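# Seat memory module, tuck cables, fit server air shroud

## Task

In the middle memory bank of the server, find the one module that is not latched in its slot and push it fully down into place. Then, on both sides of the server, push the loose cable down next to the memory so it sits lower than the memory's top edge and within where the air shroud's side walls will come. Last, lower the air shroud over the memory and press it until it is properly seated.

## Robot and tools

Robot: two seven-joint arms, left_arm and right_arm, each ending in a parallel gripper. The fingers point along the gripper's own +z axis and close along its x axis. A camera block sticks out about 10 cm toward the gripper's -y side and turns with it. Reported end_effector_position is the point midway between the pads; fingertips extend 17.5 mm past it.

Frames: the scene frame has its origin at table-top height, midway between the nominal arm bases, +z up, +x out over the table, left_arm on the +y side (image left/right may differ). Every hand pose, velocity and target in results is given in that arm's own base frame. Calibrated bases: left_arm at (-0.035, +0.381, 0) m, quat_wxyz (+1.000, 0, 0, +0.026); right_arm at (-0.042, -0.329, 0) m, quat_wxyz (+1.000, 0, 0, -0.025); both have +z up. Printed positions can be off by a few cm, more at long reach. Offsets you command are along the current Hand target's own axes, not the base axes.

Row layout (used by execute_actions and move): 18 numbers, each in [-1, 1]. First nine are left_arm: dx, dy, dz, rx, ry, rz, then left_gripper position, force_limit, speed. Next nine are the same for right_arm and right_gripper. Both arms are always included. dx..rz are an offset (not a pose) from that arm's Hand target at the start of the action or move; 1.0 equals 0.6 m for dx/dy/dz and 180 degrees for the rotation vector rx/ry/rz. Six zeros re-command the current Hand target. Gripper numbers are absolute settings: position +1 = open 50 mm, about -0.65 = pads meet, -1 = close until blocked (use this to grip). force_limit: -1 about 20 N, 0 about 102 N, +1 about 185 N per pad. speed: -1 20 mm/s, 0 85 mm/s, +1 150 mm/s. Both start at +1. To leave a gripper unchanged, resend its previous three numbers; 0 is a real command. New force/speed only apply after position changes by at least 0.01.

execute_actions: actions is a list of actions; each action is a list of up to 15 rows, one per 1/30 s step; if fewer, the last row is held for the rest of 15 steps. Each row is measured from the action's starting Hand target, not the previous row; a following action starts from the new Hand target, so repeating an offset moves further. Empty list just returns state and images. cameras picks images (omit/null/["all"] = all, [] = none).

move: target is one row or a list of up to 15 rows, all offsets from the same starting Hand targets. speed: top path speed in m/s, 0.002 to 2.2 (default 0.25), rotation up to twice that in rad/s; one value or one per target. blend: corner rounding in m for a list. stop_force: 3 to 120 N, ends an arm's path when its wrist sensor feels that much push against its travel (or 150 N in any direction); unreliable if the gripper rotates; leave it out when backing off a contact. zero (only with stop_force): true re-zeros moving arms first, false counts from the previous zero. blocking=false returns after 0.5 s while the move runs (not allowed with stop_force). Result adds a "move:" line: done (within 3 mm and 2 degrees), off_target, moving, held, fault, plus limits such as paced (pose clipped) or held (check withheld steps). done does not prove nothing was touched or moved.

wait: seconds 0 to 10, arms keep last command. stop: brakes a running move. zoom_image: camera (cam_high, cam_low, cam_left_wrist, cam_right_wrist) and region [x0, y0, x1, y1] in pixels, at most 504x504, from that camera's latest image. zero_wrist_force: arm. clear_fault: arm, only after a reported torque or force fault. finished_scene: scene = current scene number; ends it irreversibly, so the result must hold without the robot.

Cameras: cam_high and cam_low 504x504, wrist cameras 896x504.

Result lines: end_effector position (m), quat_wxyz, velocities; Joint velocities may read "within noise" (velocities then omitted); Hand target is the last commanded pose after clipping, often ahead of where the gripper rests, so send the remaining gap as an offset if needed. Commanded orientation is clipped to within 32 degrees of the measured one per step. Wrist force/torque are in the gripper's own axes, from the surface into the arm, zeroed at start; a third line shows the peak since last shown. object_status: 0 moving, 1 blocked while opening, 2 blocked while closing (holding), 3 at requested position or pads met. Opening in mm is about (250 - position_measured) x 0.202.

Faults and cautions: 150 N net outside force or joint contact torque at its limit (waist/shoulder 116, upper arm roll/elbow 60.8, wrist joints 37 N m) stops the arm until clear_fault. Motors warn with MOTOR HOT at 65 °C and brake at 80 °C; avoid long stretched holds or pushing at unreachable poses. An arm stopped by an object keeps pushing until commanded back. Approach slowly near the module, cables and shroud; fast touches hit much harder. Do not drop parts, release moving parts, slam, push very hard, let the two grippers press each other, or let anything leave the table. Large gripper turns can swing the elbow.

Each tool is called after ">>>" by a JSON object that holds its "name" and its "arguments", one argument or row to a line.

## Session

>>> {"name": "execute_actions", "arguments": {
  "actions": []
}}

Scene clock: 0.00 s.
left_arm: end_effector_position=(+0.3971, -0.3977, +0.2833) position_measured=3 object_status=3 end_effector_quat_wxyz=(-0.081, -0.612, +0.762, +0.193) | right_arm: end_effector_position=(+0.6234, +0.0595, +0.1560) position_measured=3 object_status=3 end_effector_quat_wxyz=(-0.536, +0.690, +0.415, +0.253)
Joint positions: left_arm=[-0.433 -0.472 -0.18 1.417 0.035 -0.108 1.174] | right_arm=[-0.63 -1.064 0.619 1.241 0.661 0.126 -1.513]
Joint velocities: within noise
Joint torques (N m): no reading
Wrist force (N): no reading
Wrist torque (N m): no reading
Wrist force, peak (N): no reading
Hand target: left_arm +0.3971, -0.3977, +0.2833; -0.081, -0.612, +0.762, +0.193 | right_arm +0.6234, +0.0595, +0.1560; -0.536, +0.690, +0.415, +0.253
Tool commands: left_gripper/position=+1.0 left_gripper/force_limit=+1.0 left_gripper/speed=+1.0 right_gripper/position=+1.0 right_gripper/force_limit=+1.0 right_gripper/speed=+1.0

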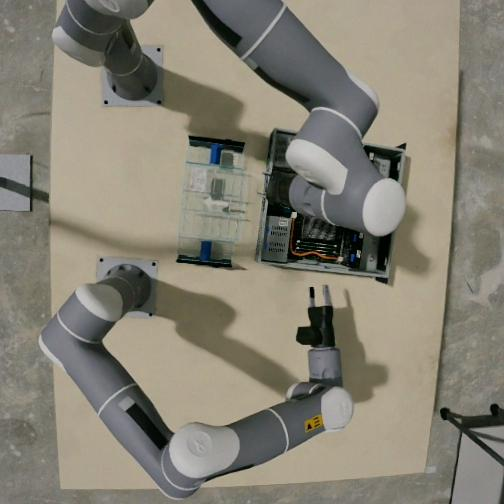

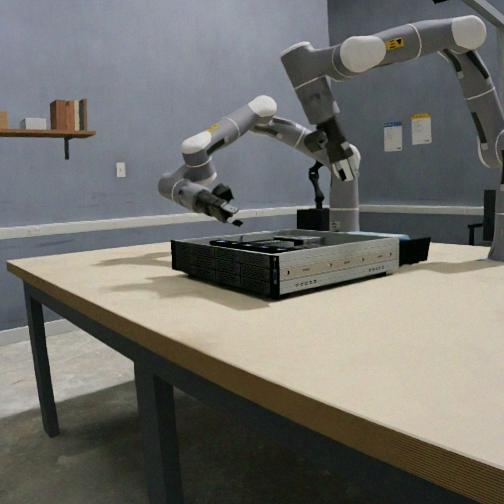

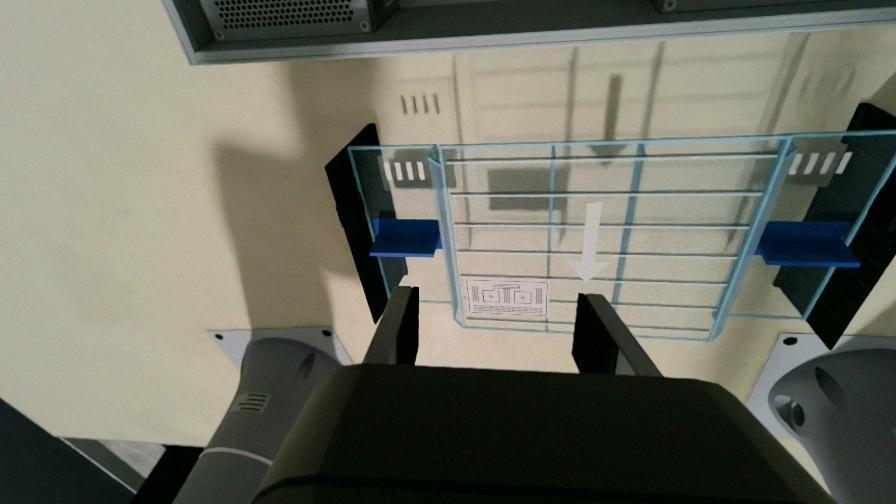

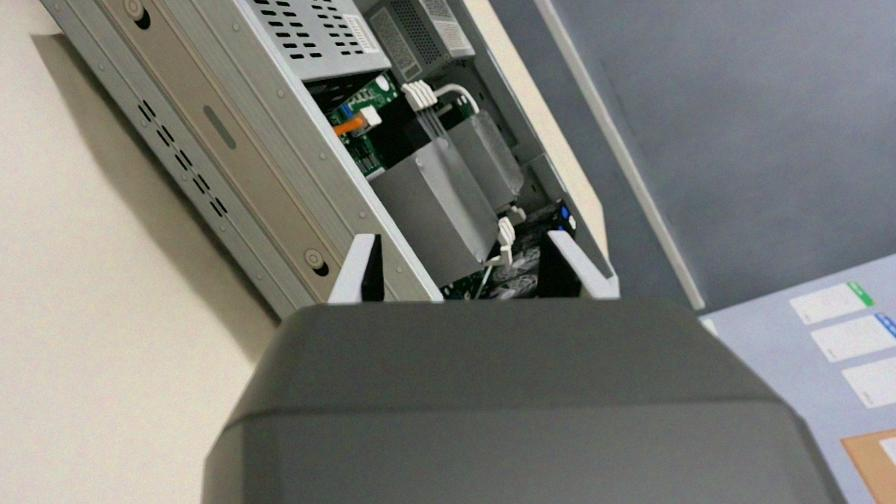

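>>> {"name": "move", "arguments": {
  "target": [-0.2127,-0.2703,-0.2125,0.068,0.134,-0.514,-1,-0.5,-0.6,0,0,0,0,0,0,0.3,-0.5,-0.6],
  "speed": 0.4,
  "cameras": ["cam_left_wrist"]
}}

>>> {"name": "zoom_image", "arguments": {
  "camera": "cam_left_wrist",
  "region": [200, 80, 700, 400]
}}

Scene clock: 17.23 s.
left_arm: end_effector_position=(+0.6197, -0.3279, +0.3502) position_measured=252 object_status=3 end_effector_quat_wxyz=(+0.000, +0.997, -0.073, -0.001) | right_arm: end_effector_position=(+0.6234, +0.0595, +0.1560) position_measured=107 object_status=3 end_effector_quat_wxyz=(-0.536, +0.690, +0.415, +0.253)
Joint positions: left_arm=[-0.41 -0.491 0.123 1.26 -0.06 0.177 -0.146] | right_arm=[-0.63 -1.064 0.619 1.241 0.661 0.126 -1.513]
Joint velocities: within noise
Joint torques (N m): left_arm=[-0.35 57.25 2.58 -33.58 -3.73 4.47 0.5] | right_arm=[0.43 60.63 19.64 -20.8 1.43 -0.12 0.57]
Wrist force (N): left_arm=[-0.1 1.1 0.1] | right_arm=[0.0 0.1 -0.2]
Wrist torque (N m): left_arm=[0.07 0.04 -0.08] | right_arm=[0.02 -0.01 0.00]
Wrist force, peak (N): left_arm=[1.3 0.9 0.8] | right_arm=[0.3 0.1 -0.4]
Hand target: left_arm +0.6196, -0.3279, +0.3500; +0.000, +0.997, -0.073, -0.001 | right_arm +0.6234, +0.0595, +0.1560; -0.536, +0.690, +0.415, +0.253
Off the commanded pose: left_arm 0.000 m, 0 deg | right_arm 0.000 m, 0 deg.
move: done
Images, in order (width x height): cam_left_wrist 896x504.

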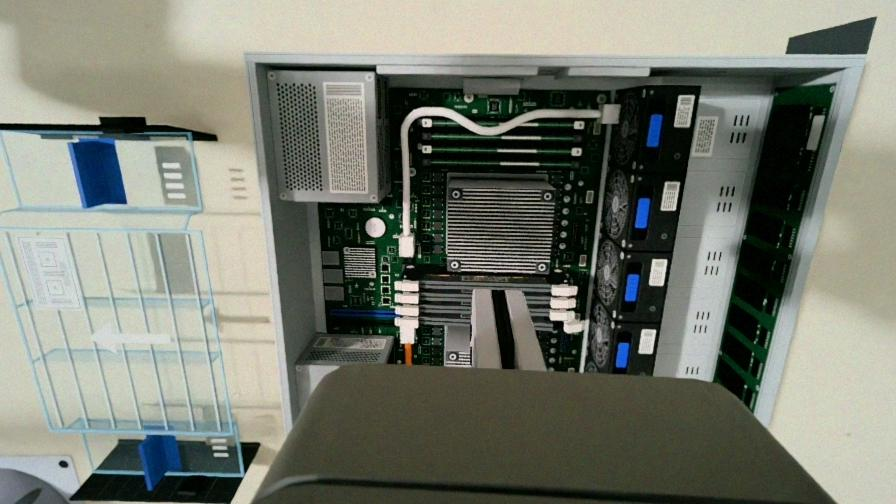

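Scaled by 1.008 from the camera's 896x504 image, which has a finer 1280x720 frame.

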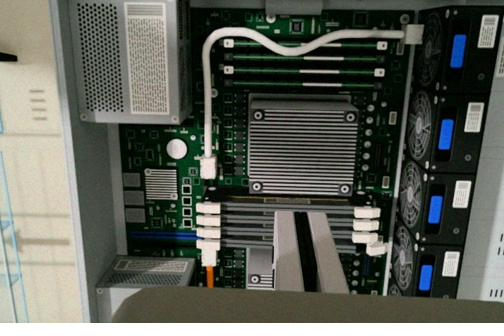

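>>> {"name": "move", "arguments": {
  "target": [0.06,0.2,0.1,0,0,0.008,-1,-0.5,-0.6,0,0,0,0,0,0,0.3,-0.5,-0.6],
  "cameras": ["cam_left_wrist"]
}}

>>> {"name": "zoom_image", "arguments": {
  "camera": "cam_left_wrist",
  "region": [250, 80, 650, 330]
}}

Scene clock: 21.53 s.
left_arm: end_effector_position=(+0.6375, -0.4521, +0.2900) position_measured=252 object_status=3 end_effector_quat_wxyz=(+0.000, +0.996, -0.086, -0.001) | right_arm: end_effector_position=(+0.6234, +0.0595, +0.1560) position_measured=107 object_status=3 end_effector_quat_wxyz=(-0.536, +0.690, +0.415, +0.253)
Joint positions: left_arm=[-0.507 -0.743 0.065 1 -0.046 0.171 -0.28] | right_arm=[-0.63 -1.064 0.619 1.241 0.661 0.126 -1.513]
Joint velocities: within noise
Joint torques (N m): left_arm=[-0.05 67.11 2.12 -33.55 -3.77 4.27 0.23] | right_arm=[0.39 60.58 19.62 -20.79 1.44 -0.13 0.57]
Wrist force (N): left_arm=[-0.3 1.3 0.2] | right_arm=[0.3 0.0 -0.2]
Wrist torque (N m): left_arm=[0.10 0.06 -0.09] | right_arm=[0.02 -0.04 0.00]
Wrist force, peak (N): left_arm=[0.5 4.8 2.5] | right_arm=[0.4 0.0 -0.3]
Hand target: left_arm +0.6376, -0.4519, +0.2901; +0.000, +0.996, -0.086, -0.001 | right_arm +0.6234, +0.0595, +0.1560; -0.536, +0.690, +0.415, +0.253
Off the commanded pose: left_arm 0.000 m, 0 deg | right_arm 0.000 m, 0 deg.
move: done
Images, in order (width x height): cam_left_wrist 896x504.

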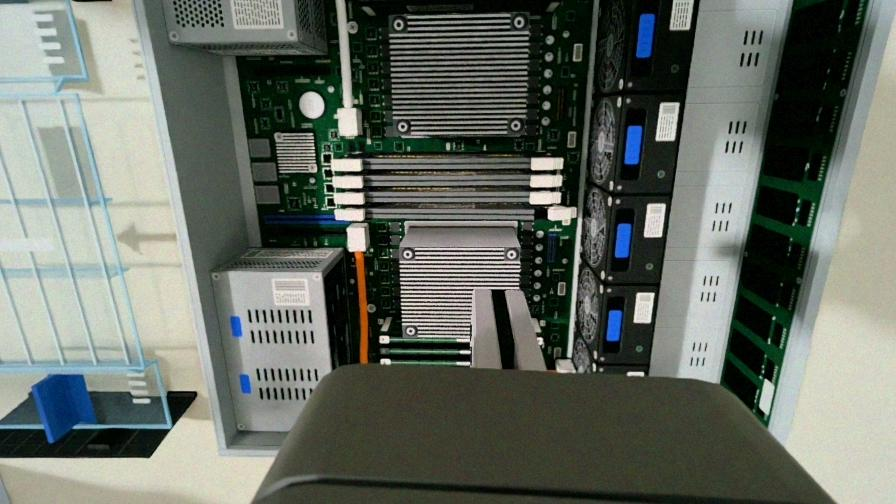

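Scaled by 1.260 from the camera's 896x504 image, which has a finer 1280x720 frame.

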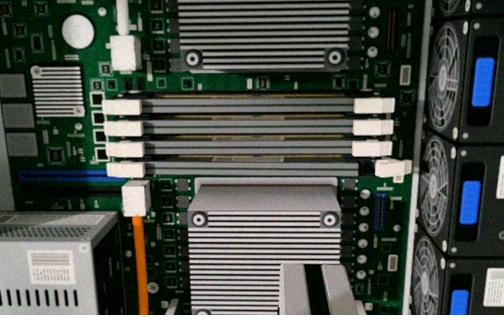

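>>> {"name": "move", "arguments": {
  "target": [0.079,0.037,0.25,0,0,0,-1,-0.5,-0.6,0,0,0,0,0,0,0.3,-0.5,-0.6],
  "cameras": ["cam_left_wrist"]
}}

>>> {"name": "zoom_image", "arguments": {
  "camera": "cam_left_wrist",
  "region": [300, 130, 700, 380]
}}

Scene clock: 25.77 s.
left_arm: end_effector_position=(+0.6803, -0.4820, +0.1400) position_measured=252 object_status=3 end_effector_quat_wxyz=(+0.000, +0.996, -0.086, -0.001) | right_arm: end_effector_position=(+0.6234, +0.0595, +0.1560) position_measured=107 object_status=3 end_effector_quat_wxyz=(-0.536, +0.690, +0.415, +0.253)
Joint positions: left_arm=[-0.504 -1.018 0.049 0.893 -0.045 0.338 -0.291] | right_arm=[-0.63 -1.064 0.619 1.241 0.661 0.126 -1.513]
Joint velocities: within noise
Joint torques (N m): left_arm=[-0.33 74.22 1.91 -32.6 -3.74 4.34 0.26] | right_arm=[0.41 60.51 19.58 -20.82 1.4 -0.14 0.59]
Wrist force (N): left_arm=[-0.2 1.2 0.2] | right_arm=[0.1 0.1 -0.2]
Wrist torque (N m): left_arm=[0.08 0.05 -0.08] | right_arm=[0.02 -0.01 0.01]
Wrist force, peak (N): left_arm=[0.9 1.9 5.2] | right_arm=[0.3 -0.1 -0.3]
Hand target: left_arm +0.6803, -0.4819, +0.1400; +0.000, +0.996, -0.086, -0.001 | right_arm +0.6234, +0.0595, +0.1560; -0.536, +0.690, +0.415, +0.253
Off the commanded pose: left_arm 0.000 m, 0 deg | right_arm 0.000 m, 0 deg.
move: done
Images, in order (width x height): cam_left_wrist 896x504.

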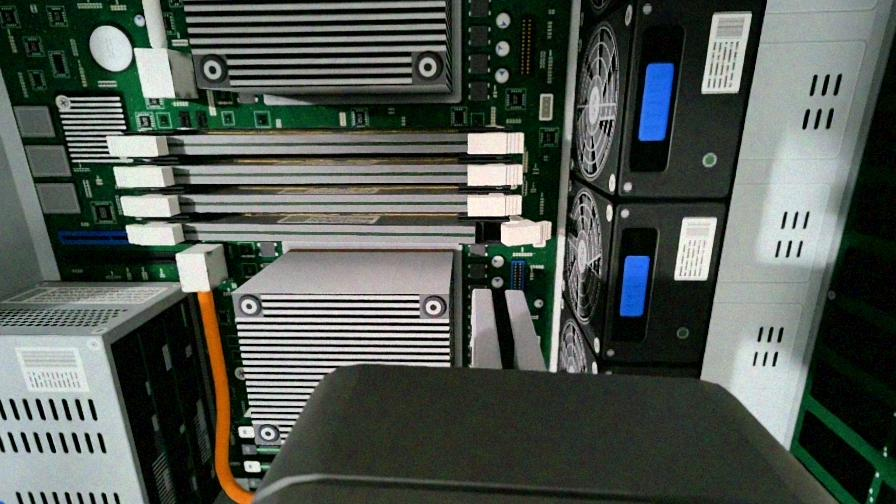

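Scaled by 1.260 from the camera's 896x504 image, which has a finer 1280x720 frame.

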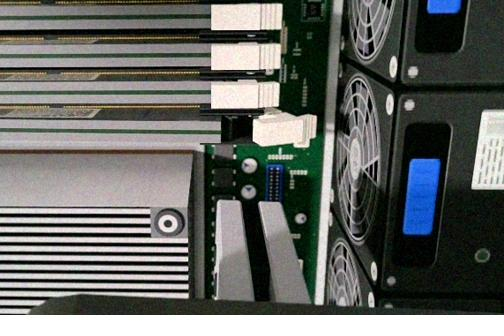

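>>> {"name": "move", "arguments": {
  "target": [-0.0267,-0.011,0.03,0,0,0,-1,-0.5,-0.6,0,0,0,0,0,0,0.3,-0.5,-0.6],
  "cameras": ["cam_left_wrist"]
}}

>>> {"name": "move", "arguments": {
  "target": [0,0,0.1,0,0,0,-1,-0.5,-0.6,0,0,0,0,0,0,0.3,-0.5,-0.6],
  "speed": 0.03,
  "stop_force": 10,
  "cameras": ["cam_left_wrist"]
}}

>>> {"name": "zoom_image", "arguments": {
  "camera": "cam_left_wrist",
  "region": [300, 130, 700, 380]
}}

Scene clock: 35.30 s.
left_arm: end_effector_position=(+0.6655, -0.4727, +0.1219) position_measured=252 object_status=3 end_effector_quat_wxyz=(+0.000, +0.996, -0.086, -0.001) | right_arm: end_effector_position=(+0.6234, +0.0595, +0.1560) position_measured=107 object_status=3 end_effector_quat_wxyz=(-0.536, +0.690, +0.415, +0.253)
Joint positions: left_arm=[-0.503 -0.981 0.045 1.013 -0.042 0.421 -0.289] | right_arm=[-0.63 -1.064 0.619 1.241 0.661 0.126 -1.513]
Joint velocities: within noise
Joint torques (N m): left_arm=[-0.18 72.89 1.91 -31.62 -3.49 4.45 0.6] | right_arm=[0.36 60.48 19.69 -20.81 1.43 -0.13 0.63]
Wrist force (N): left_arm=[-0.3 1.2 0.3] | right_arm=[0.1 -0.1 0.0]
Wrist torque (N m): left_arm=[0.09 0.06 -0.08] | right_arm=[0.00 -0.01 0.00]
Wrist force, peak (N): left_arm=[-1.1 0.8 1.1] | right_arm=[0.2 0.2 -0.5]
Hand target: left_arm +0.6656, -0.4727, +0.1220; +0.000, +0.996, -0.086, -0.001 | right_arm +0.6234, +0.0595, +0.1560; -0.536, +0.690, +0.415, +0.253
Off the commanded pose: left_arm 0.000 m, 0 deg | right_arm 0.000 m, 0 deg.
move: done
Images, in order (width x height): cam_left_wrist 896x504.

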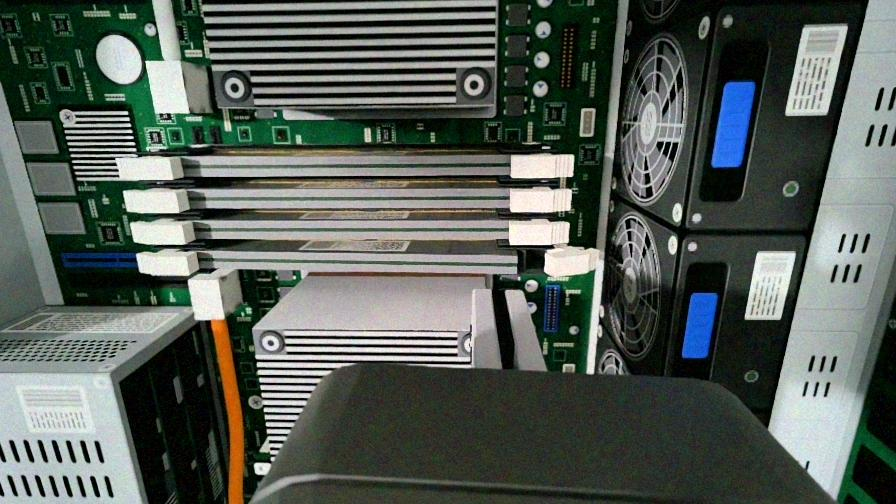

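Scene clock: 37.13 s.
left_arm: end_effector_position=(+0.6665, -0.4730, +0.0857) position_measured=252 object_status=3 end_effector_quat_wxyz=(+0.001, +0.996, -0.086, +0.001) | right_arm: end_effector_position=(+0.6234, +0.0595, +0.1560) position_measured=107 object_status=3 end_effector_quat_wxyz=(-0.536, +0.690, +0.415, +0.253)
Joint positions: left_arm=[-0.502 -1.026 0.043 1.027 -0.042 0.483 -0.289] | right_arm=[-0.63 -1.064 0.619 1.241 0.661 0.126 -1.513]
Joint velocities: within noise
Joint torques (N m): left_arm=[-1.49 66.63 0.96 -26.71 -3.14 3.1 0.47] | right_arm=[0.44 60.51 19.69 -20.83 1.39 -0.08 0.58]
Wrist force (N): left_arm=[1.9 0.4 -6.5] | right_arm=[0.1 0.2 0.0]
Wrist torque (N m): left_arm=[0.17 0.13 -0.06] | right_arm=[0.04 -0.01 0.00]
Wrist force, peak (N): left_arm=[2.4 -0.2 -10.4] | right_arm=[0.4 0.1 -0.2]
Hand target: left_arm +0.6656, -0.4727, +0.0843; +0.000, +0.996, -0.086, -0.001 (not the last commanded pose) | right_arm +0.6234, +0.0595, +0.1560; -0.536, +0.690, +0.415, +0.253
Off the commanded pose: left_arm 0.024 m, 0 deg | right_arm 0.000 m, 0 deg.
move: contact (left_arm)
Images, in order (width x height): cam_left_wrist 896x504.

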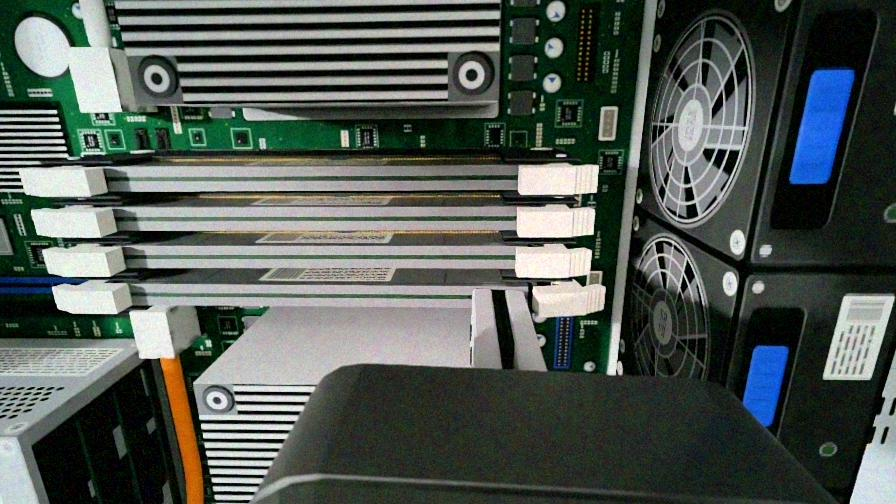

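Scaled by 1.260 from the camera's 896x504 image, which has a finer 1280x720 frame.

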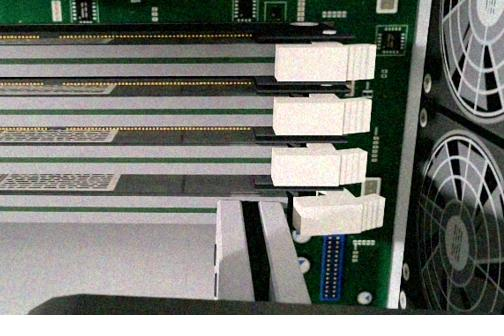

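Press.

>>> {"name": "move", "arguments": {
  "target": [0,0,0.03,0,0,0,-1,-0.5,-0.6,0,0,0,0,0,0,0.3,-0.5,-0.6],
  "speed": 0.02,
  "stop_force": 60,
  "cameras": ["cam_left_wrist"]
}}

>>> {"name": "zoom_image", "arguments": {
  "camera": "cam_left_wrist",
  "region": [300, 130, 700, 380]
}}

Scene clock: 43.17 s.
left_arm: end_effector_position=(+0.6684, -0.4747, +0.0850) position_measured=252 object_status=3 end_effector_quat_wxyz=(+0.003, +0.996, -0.085, +0.004) | right_arm: end_effector_position=(+0.6234, +0.0595, +0.1560) position_measured=107 object_status=3 end_effector_quat_wxyz=(-0.536, +0.690, +0.415, +0.253)
Joint positions: left_arm=[-0.503 -1.029 0.045 1.027 -0.047 0.493 -0.288] | right_arm=[-0.63 -1.064 0.619 1.241 0.661 0.126 -1.513]
Joint velocities: within noise
Joint torques (N m): left_arm=[0.51 29.19 2.1 -14.54 -0.17 6.41 0.87] | right_arm=[0.48 60.47 19.64 -20.81 1.4 -0.13 0.57]
Wrist force (N): left_arm=[-25.4 -9.9 -64.7] | right_arm=[0.2 -0.1 -0.2]
Wrist torque (N m): left_arm=[0.81 0.97 -0.36] | right_arm=[0.00 -0.02 0.00]
Wrist force, peak (N): left_arm=[-30.0 -12.0 -70.8] | right_arm=[0.5 -0.1 -0.2]
Hand target: left_arm +0.6655, -0.4727, +0.0771; +0.000, +0.996, -0.086, -0.001 (not the last commanded pose) | right_arm +0.6234, +0.0595, +0.1560; -0.536, +0.690, +0.415, +0.253
Off the commanded pose: left_arm 0.019 m, 1 deg | right_arm 0.000 m, 0 deg.
move: contact (left_arm)
Images, in order (width x height): cam_left_wrist 896x504.

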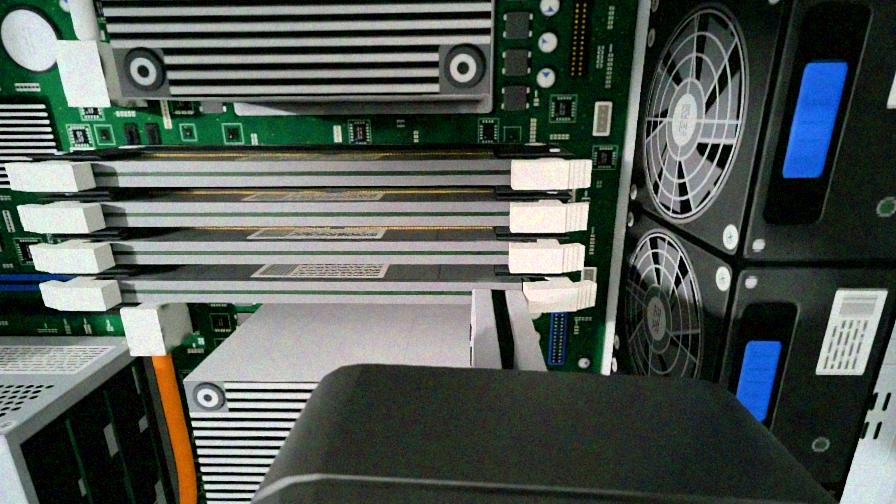

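Scaled by 1.260 from the camera's 896x504 image, which has a finer 1280x720 frame.

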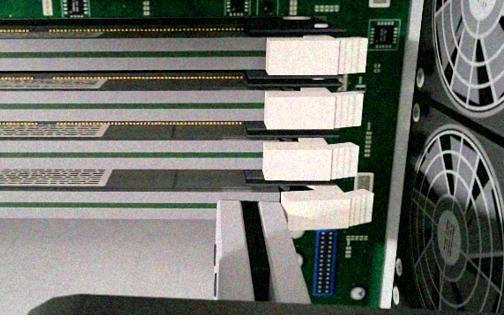

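Almost; press a bit more (80 N).

>>> {"name": "move", "arguments": {
  "target": [0,0,0.03,0,0,0,-1,-0.5,-0.6,0,0,0,0,0,0,0.3,-0.5,-0.6],
  "speed": 0.02,
  "stop_force": 40,
  "cameras": ["cam_left_wrist"]
}}

>>> {"name": "zoom_image", "arguments": {
  "camera": "cam_left_wrist",
  "region": [300, 130, 700, 380]
}}

Scene clock: 46.73 s.
left_arm: end_effector_position=(+0.6688, -0.4751, +0.0849) position_measured=252 object_status=3 end_effector_quat_wxyz=(+0.004, +0.996, -0.085, +0.004) end_effector_velocity=(+0.000, -0.002, +0.001) end_effector_angular_velocity=(-0.003, -0.002, -0.002) | right_arm: end_effector_position=(+0.6234, +0.0595, +0.1560) position_measured=107 object_status=3 end_effector_quat_wxyz=(-0.536, +0.690, +0.415, +0.253)
Joint positions: left_arm=[-0.506 -1.029 0.049 1.028 -0.052 0.496 -0.286] | right_arm=[-0.63 -1.064 0.619 1.241 0.661 0.126 -1.513]
Joint velocities: left_arm=[-0.004 0 0.004 -0.001 -0.006 0.001 0.003] | right_arm=[within noise]
Joint torques (N m): left_arm=[-0.53 7.15 1.23 -10.4 0.72 11.13 1.2] | right_arm=[0.39 60.54 19.59 -20.78 1.43 -0.13 0.63]
Wrist force (N): left_arm=[-50.6 -20.7 -103.1] | right_arm=[0.1 0.0 -0.2]
Wrist torque (N m): left_arm=[-0.56 5.23 -0.56] | right_arm=[0.01 -0.02 0.00]
Wrist force, peak (N): left_arm=[-59.0 -24.8 -113.4] | right_arm=[0.4 0.1 -0.4]
Hand target: left_arm +0.6654, -0.4726, +0.0737; +0.000, +0.996, -0.086, -0.001 (not the last commanded pose) | right_arm +0.6234, +0.0595, +0.1560; -0.536, +0.690, +0.415, +0.253
Off the commanded pose: left_arm 0.026 m, 1 deg | right_arm 0.000 m, 0 deg.
move: contact (left_arm)
Images, in order (width x height): cam_left_wrist 896x504.

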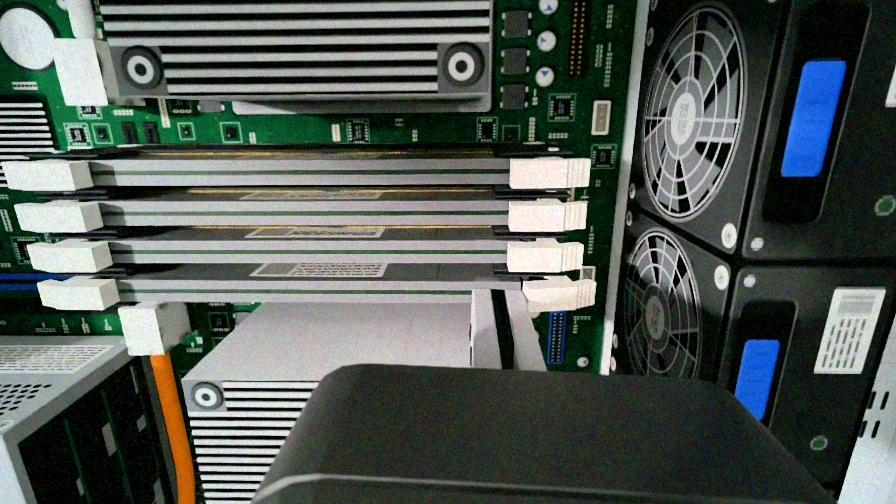

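Scaled by 1.260 from the camera's 896x504 image, which has a finer 1280x720 frame.

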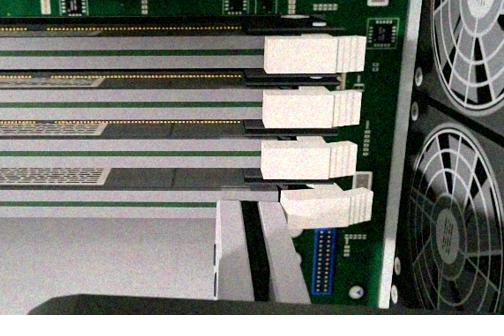

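>>> {"name": "move", "arguments": {
  "target": [
    [0,0,-0.035,0,0,0,-1,-0.5,-0.6,0,0,0,0,0,0,0.3,-0.5,-0.6],
    [-0.023,-0.002,-0.035,0,0,0,-1,-0.5,-0.6,0,0,0,0,0,0,0.3,-0.5,-0.6]
  ],
  "speed": 0.05,
  "cameras": ["cam_left_wrist"]
}}

>>> {"name": "zoom_image", "arguments": {
  "camera": "cam_left_wrist",
  "region": [300, 130, 700, 380]
}}

Scene clock: 50.73 s.
left_arm: end_effector_position=(+0.6520, -0.4691, +0.0948) position_measured=252 object_status=3 end_effector_quat_wxyz=(+0.000, +0.996, -0.086, -0.001) | right_arm: end_effector_position=(+0.6234, +0.0595, +0.1560) position_measured=107 object_status=3 end_effector_quat_wxyz=(-0.536, +0.690, +0.415, +0.253)
Joint positions: left_arm=[-0.513 -0.977 0.052 1.099 -0.05 0.503 -0.287] | right_arm=[-0.63 -1.064 0.619 1.241 0.661 0.126 -1.513]
Joint velocities: within noise
Joint torques (N m): left_arm=[0.08 71.69 2.33 -30.64 -3.37 4.47 0.32] | right_arm=[0.39 60.48 19.62 -20.76 1.4 -0.15 0.55]
Wrist force (N): left_arm=[-0.3 1.5 0.3] | right_arm=[0.3 0.1 -0.1]
Wrist torque (N m): left_arm=[0.13 0.07 -0.08] | right_arm=[0.02 -0.04 0.00]
Wrist force, peak (N): left_arm=[-50.7 -20.9 -103.7] | right_arm=[0.5 0.1 -0.4]
Hand target: left_arm +0.6520, -0.4690, +0.0947; +0.000, +0.996, -0.086, -0.001 | right_arm +0.6234, +0.0595, +0.1560; -0.536, +0.690, +0.415, +0.253
Off the commanded pose: left_arm 0.000 m, 0 deg | right_arm 0.000 m, 0 deg.
move: done
Images, in order (width x height): cam_left_wrist 896x504.

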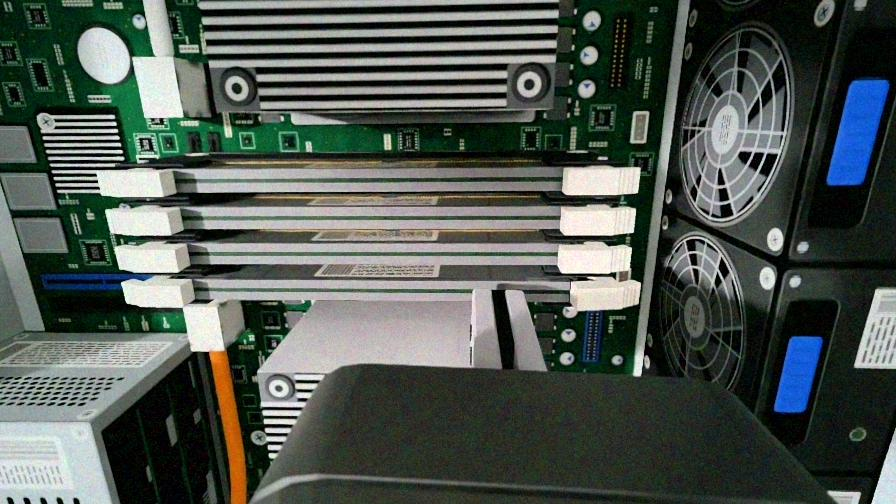

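Scaled by 1.260 from the camera's 896x504 image, which has a finer 1280x720 frame.

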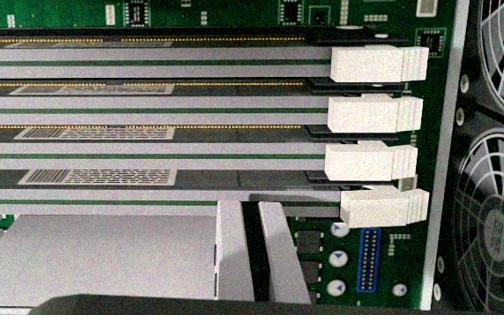

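>>> {"name": "move", "arguments": {
  "target": [0.006,-0.002,0.04,0,0,0,-1,-0.5,-0.6,0,0,0,0,0,0,0.3,-0.5,-0.6],
  "speed": 0.02,
  "stop_force": 70,
  "cameras": ["cam_left_wrist"]
}}

>>> {"name": "zoom_image", "arguments": {
  "camera": "cam_left_wrist",
  "region": [300, 130, 700, 380]
}}

Scene clock: 56.70 s.
left_arm: end_effector_position=(+0.6584, -0.4718, +0.0830) position_measured=252 object_status=3 end_effector_quat_wxyz=(+0.004, +0.996, -0.085, +0.004) end_effector_velocity=(+0.000, +0.000, +0.000) end_effector_angular_velocity=(+0.000, +0.000, +0.000) | right_arm: end_effector_position=(+0.6234, +0.0595, +0.1560) position_measured=107 object_status=3 end_effector_quat_wxyz=(-0.536, +0.690, +0.415, +0.253)
Joint positions: left_arm=[-0.513 -1.003 0.056 1.088 -0.059 0.53 -0.283] | right_arm=[-0.63 -1.064 0.619 1.241 0.661 0.126 -1.513]
Joint velocities: left_arm=[-0.005 0 0.009 0.001 -0.009 0.001 0.004] | right_arm=[within noise]
Joint torques (N m): left_arm=[3.5 23.79 5.02 -10.37 0.68 4.42 0.86] | right_arm=[0.45 60.46 19.61 -20.79 1.45 -0.14 0.57]
Wrist force (N): left_arm=[-21.0 -4.4 -69.1] | right_arm=[0.2 0.1 -0.3]
Wrist torque (N m): left_arm=[0.87 0.22 -0.24] | right_arm=[0.03 -0.01 0.00]
Wrist force, peak (N): left_arm=[-25.0 -6.1 -76.5] | right_arm=[0.2 -0.1 -0.4]
Hand target: left_arm +0.6551, -0.4685, +0.0741; +0.000, +0.996, -0.086, -0.001 (not the last commanded pose) | right_arm +0.6234, +0.0595, +0.1560; -0.536, +0.690, +0.415, +0.253
Off the commanded pose: left_arm 0.013 m, 1 deg | right_arm 0.000 m, 0 deg.
move: contact (left_arm)
Images, in order (width x height): cam_left_wrist 896x504.

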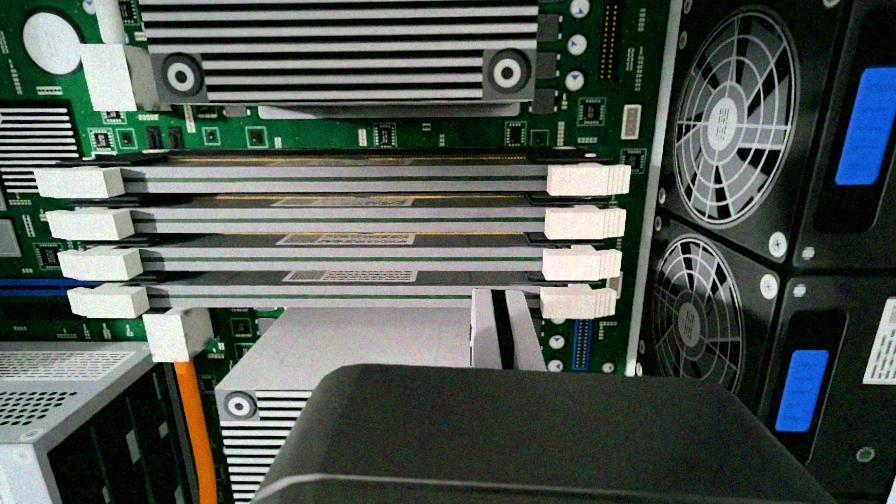

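Scaled by 1.260 from the camera's 896x504 image, which has a finer 1280x720 frame.

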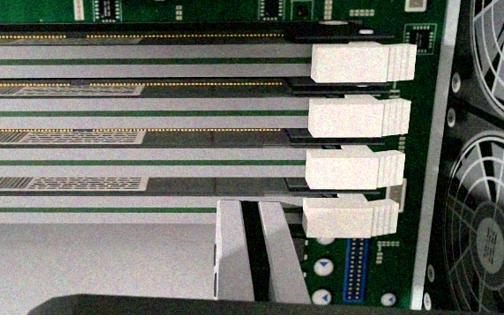

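>>> {"name": "move", "arguments": {
  "target": [
    [0,0,-0.2,0,0,0,-1,-0.5,-0.6,0,0,-0.3,0,0,0,0.3,-0.5,-0.6],
    [-0.059,-0.2487,-0.15,0,0,0.5,-1,-0.5,-0.6,0,0,-0.3,0,0,0,0.3,-0.5,-0.6]
  ],
  "cameras": ["cam_left_wrist","cam_right_wrist"]
}}

>>> {"name": "zoom_image", "arguments": {
  "camera": "cam_left_wrist",
  "region": [300, 100, 700, 350]
}}

Scene clock: 71.67 s.
left_arm: end_effector_position=(+0.6459, -0.3152, +0.1639) position_measured=252 object_status=3 end_effector_quat_wxyz=(-0.001, -0.644, +0.765, +0.001) | right_arm: end_effector_position=(+0.6405, -0.1115, +0.2094) position_measured=107 object_status=3 end_effector_quat_wxyz=(-0.536, +0.690, +0.415, +0.253)
Joint positions: left_arm=[-0.165 -0.675 -0.178 1.451 0.129 0.543 1.371] | right_arm=[-0.748 -1.164 0.59 0.837 0.583 -0.268 -1.41]
Joint velocities: within noise
Joint torques (N m): left_arm=[-0.04 61.11 -3.34 -29.51 -3.19 4.6 0.51] | right_arm=[0.48 68.29 17.4 -23.85 2.22 0.15 0.55]
Wrist force (N): left_arm=[-0.2 1.1 0.4] | right_arm=[0.1 0.3 -0.3]
Wrist torque (N m): left_arm=[0.07 0.04 -0.08] | right_arm=[0.07 -0.01 -0.02]
Wrist force, peak (N): left_arm=[-21.0 -4.4 -69.3] | right_arm=[-0.4 0.1 -4.8]
Hand target: left_arm +0.6459, -0.3154, +0.1641; -0.001, -0.644, +0.765, +0.000 | right_arm +0.6406, -0.1115, +0.2094; -0.536, +0.690, +0.415, +0.253
Off the commanded pose: left_arm 0.000 m, 0 deg | right_arm 0.000 m, 0 deg.
move: done
Images, in order (width x height): cam_left_wrist 896x504, cam_right_wrist 896x504.

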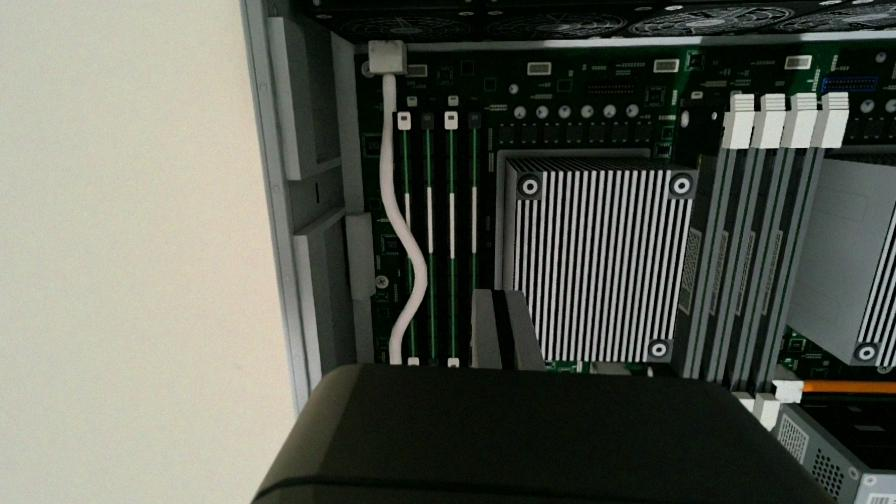

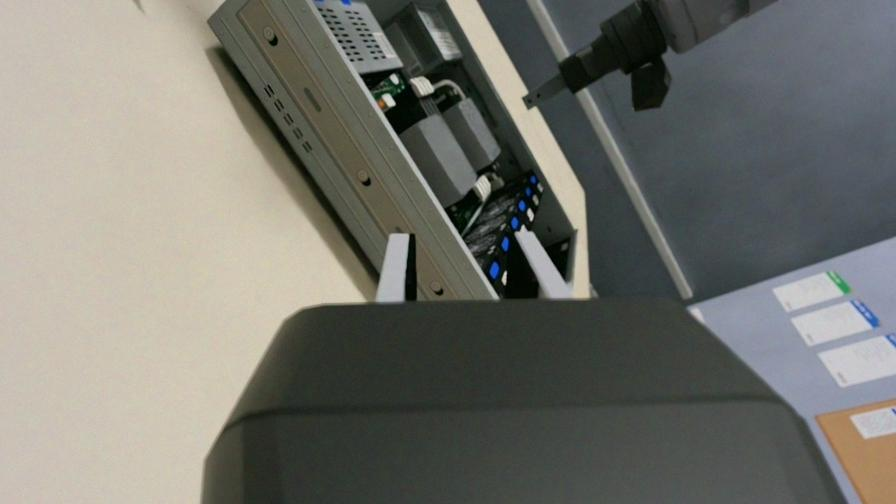

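Scaled by 1.260 from the camera's 896x504 image, which has a finer 1280x720 frame.

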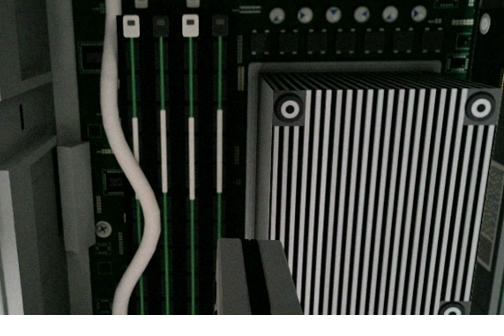

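>>> {"name": "move", "arguments": {
  "target": [-0.02,0.03,0.1,0,0,0,-1,-0.5,-0.6,0,0,0,0,0,0,0.3,-0.5,-0.6],
  "speed": 0.15,
  "cameras": ["cam_left_wrist"]
}}

>>> {"name": "move", "arguments": {
  "target": [0,0,0.08,0,0,0,-1,-0.5,-0.6,0,0,0,0,0,0,0.3,-0.5,-0.6],
  "speed": 0.03,
  "stop_force": 8,
  "cameras": ["cam_left_wrist"]
}}

Scene clock: 84.63 s.
left_arm: end_effector_position=(+0.6301, -0.3004, +0.1040) position_measured=252 object_status=3 end_effector_quat_wxyz=(-0.001, -0.644, +0.765, +0.000) | right_arm: end_effector_position=(+0.6405, -0.1115, +0.2094) position_measured=107 object_status=3 end_effector_quat_wxyz=(-0.536, +0.690, +0.415, +0.253)
Joint positions: left_arm=[-0.147 -0.718 -0.172 1.559 0.146 0.692 1.372] | right_arm=[-0.748 -1.164 0.59 0.837 0.583 -0.268 -1.41]
Joint velocities: within noise
Joint torques (N m): left_arm=[-0.16 60.2 -3.37 -27.32 -2.81 4.59 0.49] | right_arm=[0.39 68.15 17.35 -23.85 2.23 0.15 0.53]
Wrist force (N): left_arm=[-0.2 1.0 0.5] | right_arm=[0.0 0.1 -0.1]
Wrist torque (N m): left_arm=[0.05 0.05 -0.08] | right_arm=[0.04 0.00 -0.01]
Wrist force, peak (N): left_arm=[-0.9 2.3 4.5] | right_arm=[0.1 0.3 -0.5]
Hand target: left_arm +0.6301, -0.3005, +0.1041; -0.001, -0.644, +0.765, +0.000 | right_arm +0.6406, -0.1115, +0.2094; -0.536, +0.690, +0.415, +0.253
Off the commanded pose: left_arm 0.000 m, 0 deg | right_arm 0.000 m, 0 deg.
move: done
Images, in order (width x height): cam_left_wrist 896x504.

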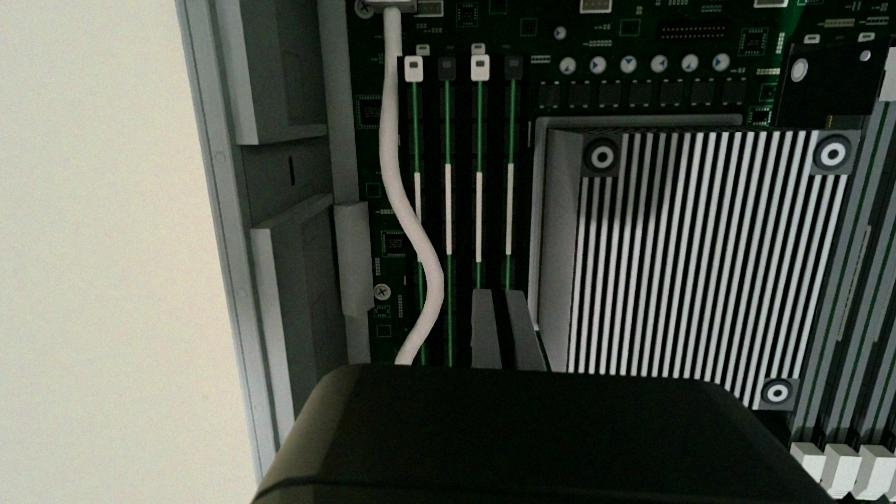

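Scene clock: 86.30 s.
left_arm: end_effector_position=(+0.6313, -0.3010, +0.0728) position_measured=252 object_status=3 end_effector_quat_wxyz=(+0.000, -0.644, +0.765, -0.001) | right_arm: end_effector_position=(+0.6405, -0.1115, +0.2094) position_measured=107 object_status=3 end_effector_quat_wxyz=(-0.536, +0.690, +0.415, +0.253)
Joint positions: left_arm=[-0.151 -0.771 -0.166 1.561 0.156 0.75 1.366] | right_arm=[-0.748 -1.164 0.59 0.837 0.583 -0.268 -1.41]
Joint velocities: within noise
Joint torques (N m): left_arm=[-0.58 50.17 -2.32 -20.91 -1.62 3.58 0.32] | right_arm=[0.46 68.16 17.31 -23.84 2.25 0.17 0.58]
Wrist force (N): left_arm=[-1.1 3.2 -17.1] | right_arm=[0.1 0.2 0.0]
Wrist torque (N m): left_arm=[-0.14 0.02 -0.07] | right_arm=[0.05 0.00 -0.02]
Wrist force, peak (N): left_arm=[-1.7 6.7 -25.6] | right_arm=[0.2 0.2 -0.4]
Hand target: left_arm +0.6301, -0.3005, +0.0712; -0.001, -0.644, +0.765, +0.000 (not the last commanded pose) | right_arm +0.6406, -0.1115, +0.2094; -0.536, +0.690, +0.415, +0.253
Off the commanded pose: left_arm 0.017 m, 0 deg | right_arm 0.000 m, 0 deg.
move: contact (left_arm)
Images, in order (width x height): cam_left_wrist 896x504.

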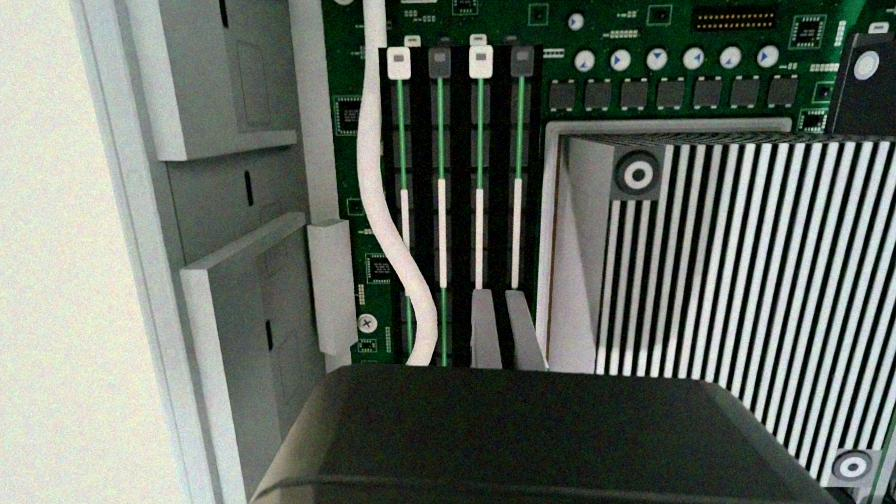

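>>> {"name": "move", "arguments": {
  "target": [0,0,-0.004,0,0,0,-1,-0.5,-0.6, 0,0,0,0,0,0,0.3,-0.5,-0.6],
  "speed": 0.05,
  "cameras": []
}}

>>> {"name": "move", "arguments": {
  "target": [-0.032,0,0,0,0,0,-1,-0.5,-0.6, 0,0,-0.2,0,0,0,0.3,-0.5,-0.6],
  "speed": 0.04,
  "stop_force": 15,
  "cameras": ["cam_left_wrist"]
}}

Scene clock: 106.30 s.
left_arm: end_effector_position=(+0.6301, -0.3005, +0.0735) position_measured=252 object_status=3 end_effector_quat_wxyz=(-0.001, -0.644, +0.765, +0.000) | right_arm: end_effector_position=(+0.6405, -0.1115, +0.2094) position_measured=107 object_status=3 end_effector_quat_wxyz=(-0.536, +0.690, +0.415, +0.253)
Joint positions: left_arm=[-0.151 -0.768 -0.166 1.562 0.156 0.745 1.366] | right_arm=[-0.748 -1.164 0.59 0.837 0.583 -0.268 -1.41]
Joint velocities: within noise
Joint torques (N m): left_arm=[-0.28 60.77 -3.44 -26.06 -2.87 4.4 0.47] | right_arm=[0.45 68.27 17.43 -23.85 2.2 0.19 0.57]
Wrist force (N): left_arm=[-0.1 0.9 0.2] | right_arm=[0.1 0.1 -0.3]
Wrist torque (N m): left_arm=[0.04 0.03 -0.08] | right_arm=[0.04 -0.01 -0.02]
Wrist force, peak (N): left_arm=[-1.3 3.2 -17.2] | right_arm=[-0.1 0.3 -0.4]
Hand target: left_arm +0.6301, -0.3005, +0.0736; -0.001, -0.644, +0.765, +0.000 | right_arm +0.6406, -0.1115, +0.2094; -0.536, +0.690, +0.415, +0.253
Off the commanded pose: left_arm 0.000 m, 0 deg | right_arm 0.000 m, 0 deg.
move: done
No camera images: "cameras" was empty.

Scene clock: 110.07 s.
left_arm: end_effector_position=(+0.6332, -0.2817, +0.0734) position_measured=252 object_status=3 end_effector_quat_wxyz=(-0.001, -0.644, +0.765, +0.001) | right_arm: end_effector_position=(+0.6520, -0.2255, +0.2450) position_measured=107 object_status=3 end_effector_quat_wxyz=(-0.536, +0.690, +0.415, +0.254)
Joint positions: left_arm=[-0.121 -0.759 -0.166 1.581 0.156 0.755 1.393] | right_arm=[-0.717 -1.412 0.611 0.197 0.579 -0.666 -1.234]
Joint velocities: within noise
Joint torques (N m): left_arm=[0.27 60.28 -3.07 -26 -2.73 4.51 0.6] | right_arm=[0.51 75.31 10.9 -24.38 3.64 0.51 0.6]
Wrist force (N): left_arm=[0.6 1.3 0.2] | right_arm=[0.5 -0.1 -0.1]
Wrist torque (N m): left_arm=[0.06 0.03 -0.08] | right_arm=[0.01 -0.08 0.00]
Wrist force, peak (N): left_arm=[0.7 1.3 0.2] | right_arm=[0.4 -0.3 -1.3]
Hand target: left_arm +0.6333, -0.2816, +0.0735; -0.001, -0.644, +0.765, +0.000 | right_arm +0.6520, -0.2255, +0.2450; -0.536, +0.690, +0.415, +0.253
Off the commanded pose: left_arm 0.000 m, 0 deg | right_arm 0.000 m, 0 deg.
move: done
Images, in order (width x height): cam_left_wrist 896x504.

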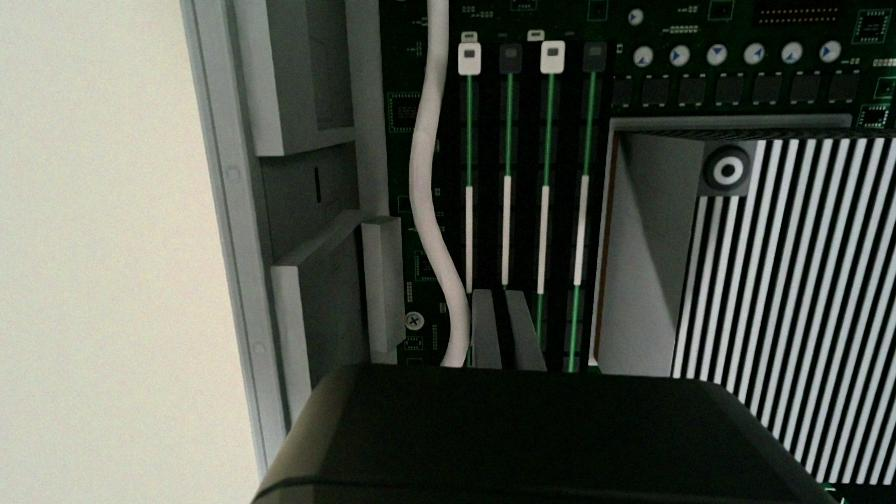

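>>> {"name": "move", "arguments": {
  "target": [-0.0167,0,0,0,0,0,-1,-0.5,-0.6, 0,0,0,0,0,0,0.3,-0.5,-0.6],
  "speed": 0.04,
  "stop_force": 15,
  "cameras": ["cam_left_wrist"]
}}

>>> {"name": "move", "arguments": {
  "target": [
    [0,0,-0.045,0,0,0,-1,-0.5,-0.6, 0,0,0,0,0,0,0.3,-0.5,-0.6],
    [-0.016,0,-0.045,0,0,0,-1,-0.5,-0.6, 0,0,0,0,0,0,0.3,-0.5,-0.6]
  ],
  "speed": 0.1,
  "cameras": ["cam_left_wrist"]
}}

Scene clock: 114.90 s.
left_arm: end_effector_position=(+0.6349, -0.2718, +0.0734) position_measured=252 object_status=3 end_effector_quat_wxyz=(-0.001, -0.644, +0.765, +0.001) | right_arm: end_effector_position=(+0.6520, -0.2255, +0.2450) position_measured=107 object_status=3 end_effector_quat_wxyz=(-0.536, +0.690, +0.415, +0.254)
Joint positions: left_arm=[-0.106 -0.754 -0.166 1.59 0.156 0.759 1.407] | right_arm=[-0.717 -1.412 0.611 0.197 0.579 -0.666 -1.234]
Joint velocities: within noise
Joint torques (N m): left_arm=[0.56 60.3 -2.82 -26.02 -2.66 4.62 0.72] | right_arm=[0.35 75.37 10.68 -24.25 3.48 0.64 0.55]
Wrist force (N): left_arm=[1.0 1.4 0.4] | right_arm=[0.5 0.0 0.1]
Wrist torque (N m): left_arm=[0.06 0.04 -0.09] | right_arm=[0.02 -0.07 0.00]
Wrist force, peak (N): left_arm=[1.0 1.4 0.7] | right_arm=[0.7 0.0 0.1]
Hand target: left_arm +0.6351, -0.2717, +0.0735; -0.001, -0.644, +0.765, +0.000 | right_arm +0.6520, -0.2255, +0.2450; -0.536, +0.690, +0.415, +0.253
Off the commanded pose: left_arm 0.000 m, 0 deg | right_arm 0.000 m, 0 deg.
move: done
Images, in order (width x height): cam_left_wrist 896x504.

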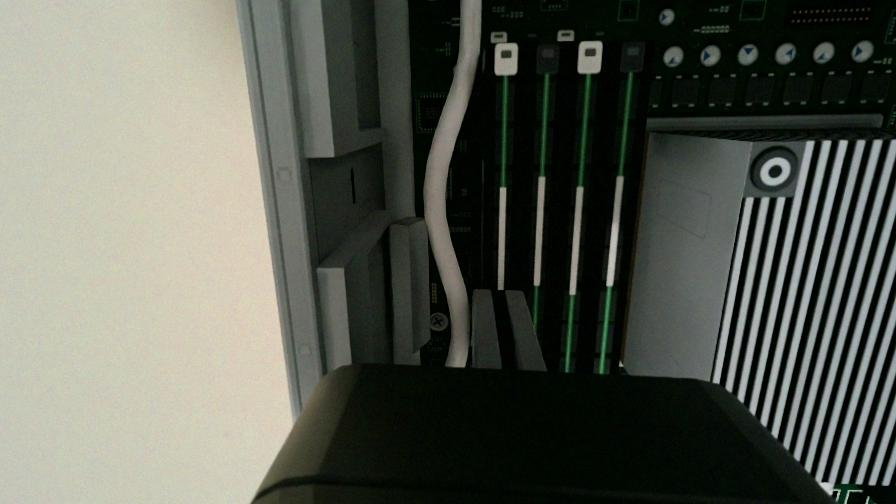

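Scene clock: 115.63 s.
left_arm: end_effector_position=(+0.6367, -0.2621, +0.1004) position_measured=252 object_status=3 end_effector_quat_wxyz=(-0.001, -0.644, +0.765, +0.001) | right_arm: end_effector_position=(+0.6520, -0.2255, +0.2450) position_measured=107 object_status=3 end_effector_quat_wxyz=(-0.536, +0.690, +0.415, +0.254)
Joint positions: left_arm=[-0.089 -0.704 -0.17 1.596 0.145 0.716 1.428] | right_arm=[-0.717 -1.412 0.611 0.197 0.579 -0.666 -1.234]
Joint velocities: within noise
Joint torques (N m): left_arm=[-0.33 59.23 -3.58 -26.61 -3.2 4.52 0.75] | right_arm=[0.43 75.4 10.72 -24.17 3.44 0.67 0.64]
Wrist force (N): left_arm=[-0.2 0.9 0.3] | right_arm=[0.5 0.0 0.0]
Wrist torque (N m): left_arm=[0.05 0.04 -0.08] | right_arm=[0.02 -0.07 0.00]
Wrist force, peak (N): left_arm=[-3.4 0.4 0.6] | right_arm=[0.6 -0.1 0.0]
Hand target: left_arm +0.6367, -0.2623, +0.1005; -0.001, -0.644, +0.765, +0.000 | right_arm +0.6520, -0.2255, +0.2450; -0.536, +0.690, +0.415, +0.253
Off the commanded pose: left_arm 0.000 m, 0 deg | right_arm 0.000 m, 0 deg.
move: done
Images, in order (width x height): cam_left_wrist 896x504.

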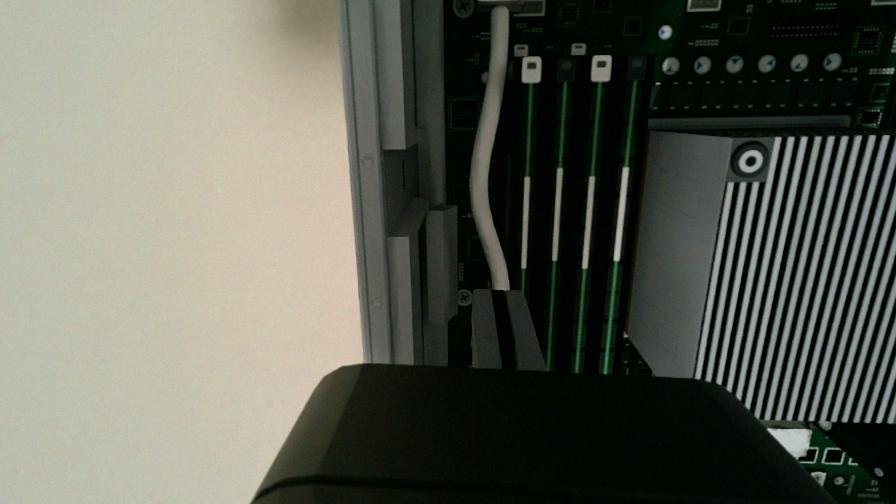

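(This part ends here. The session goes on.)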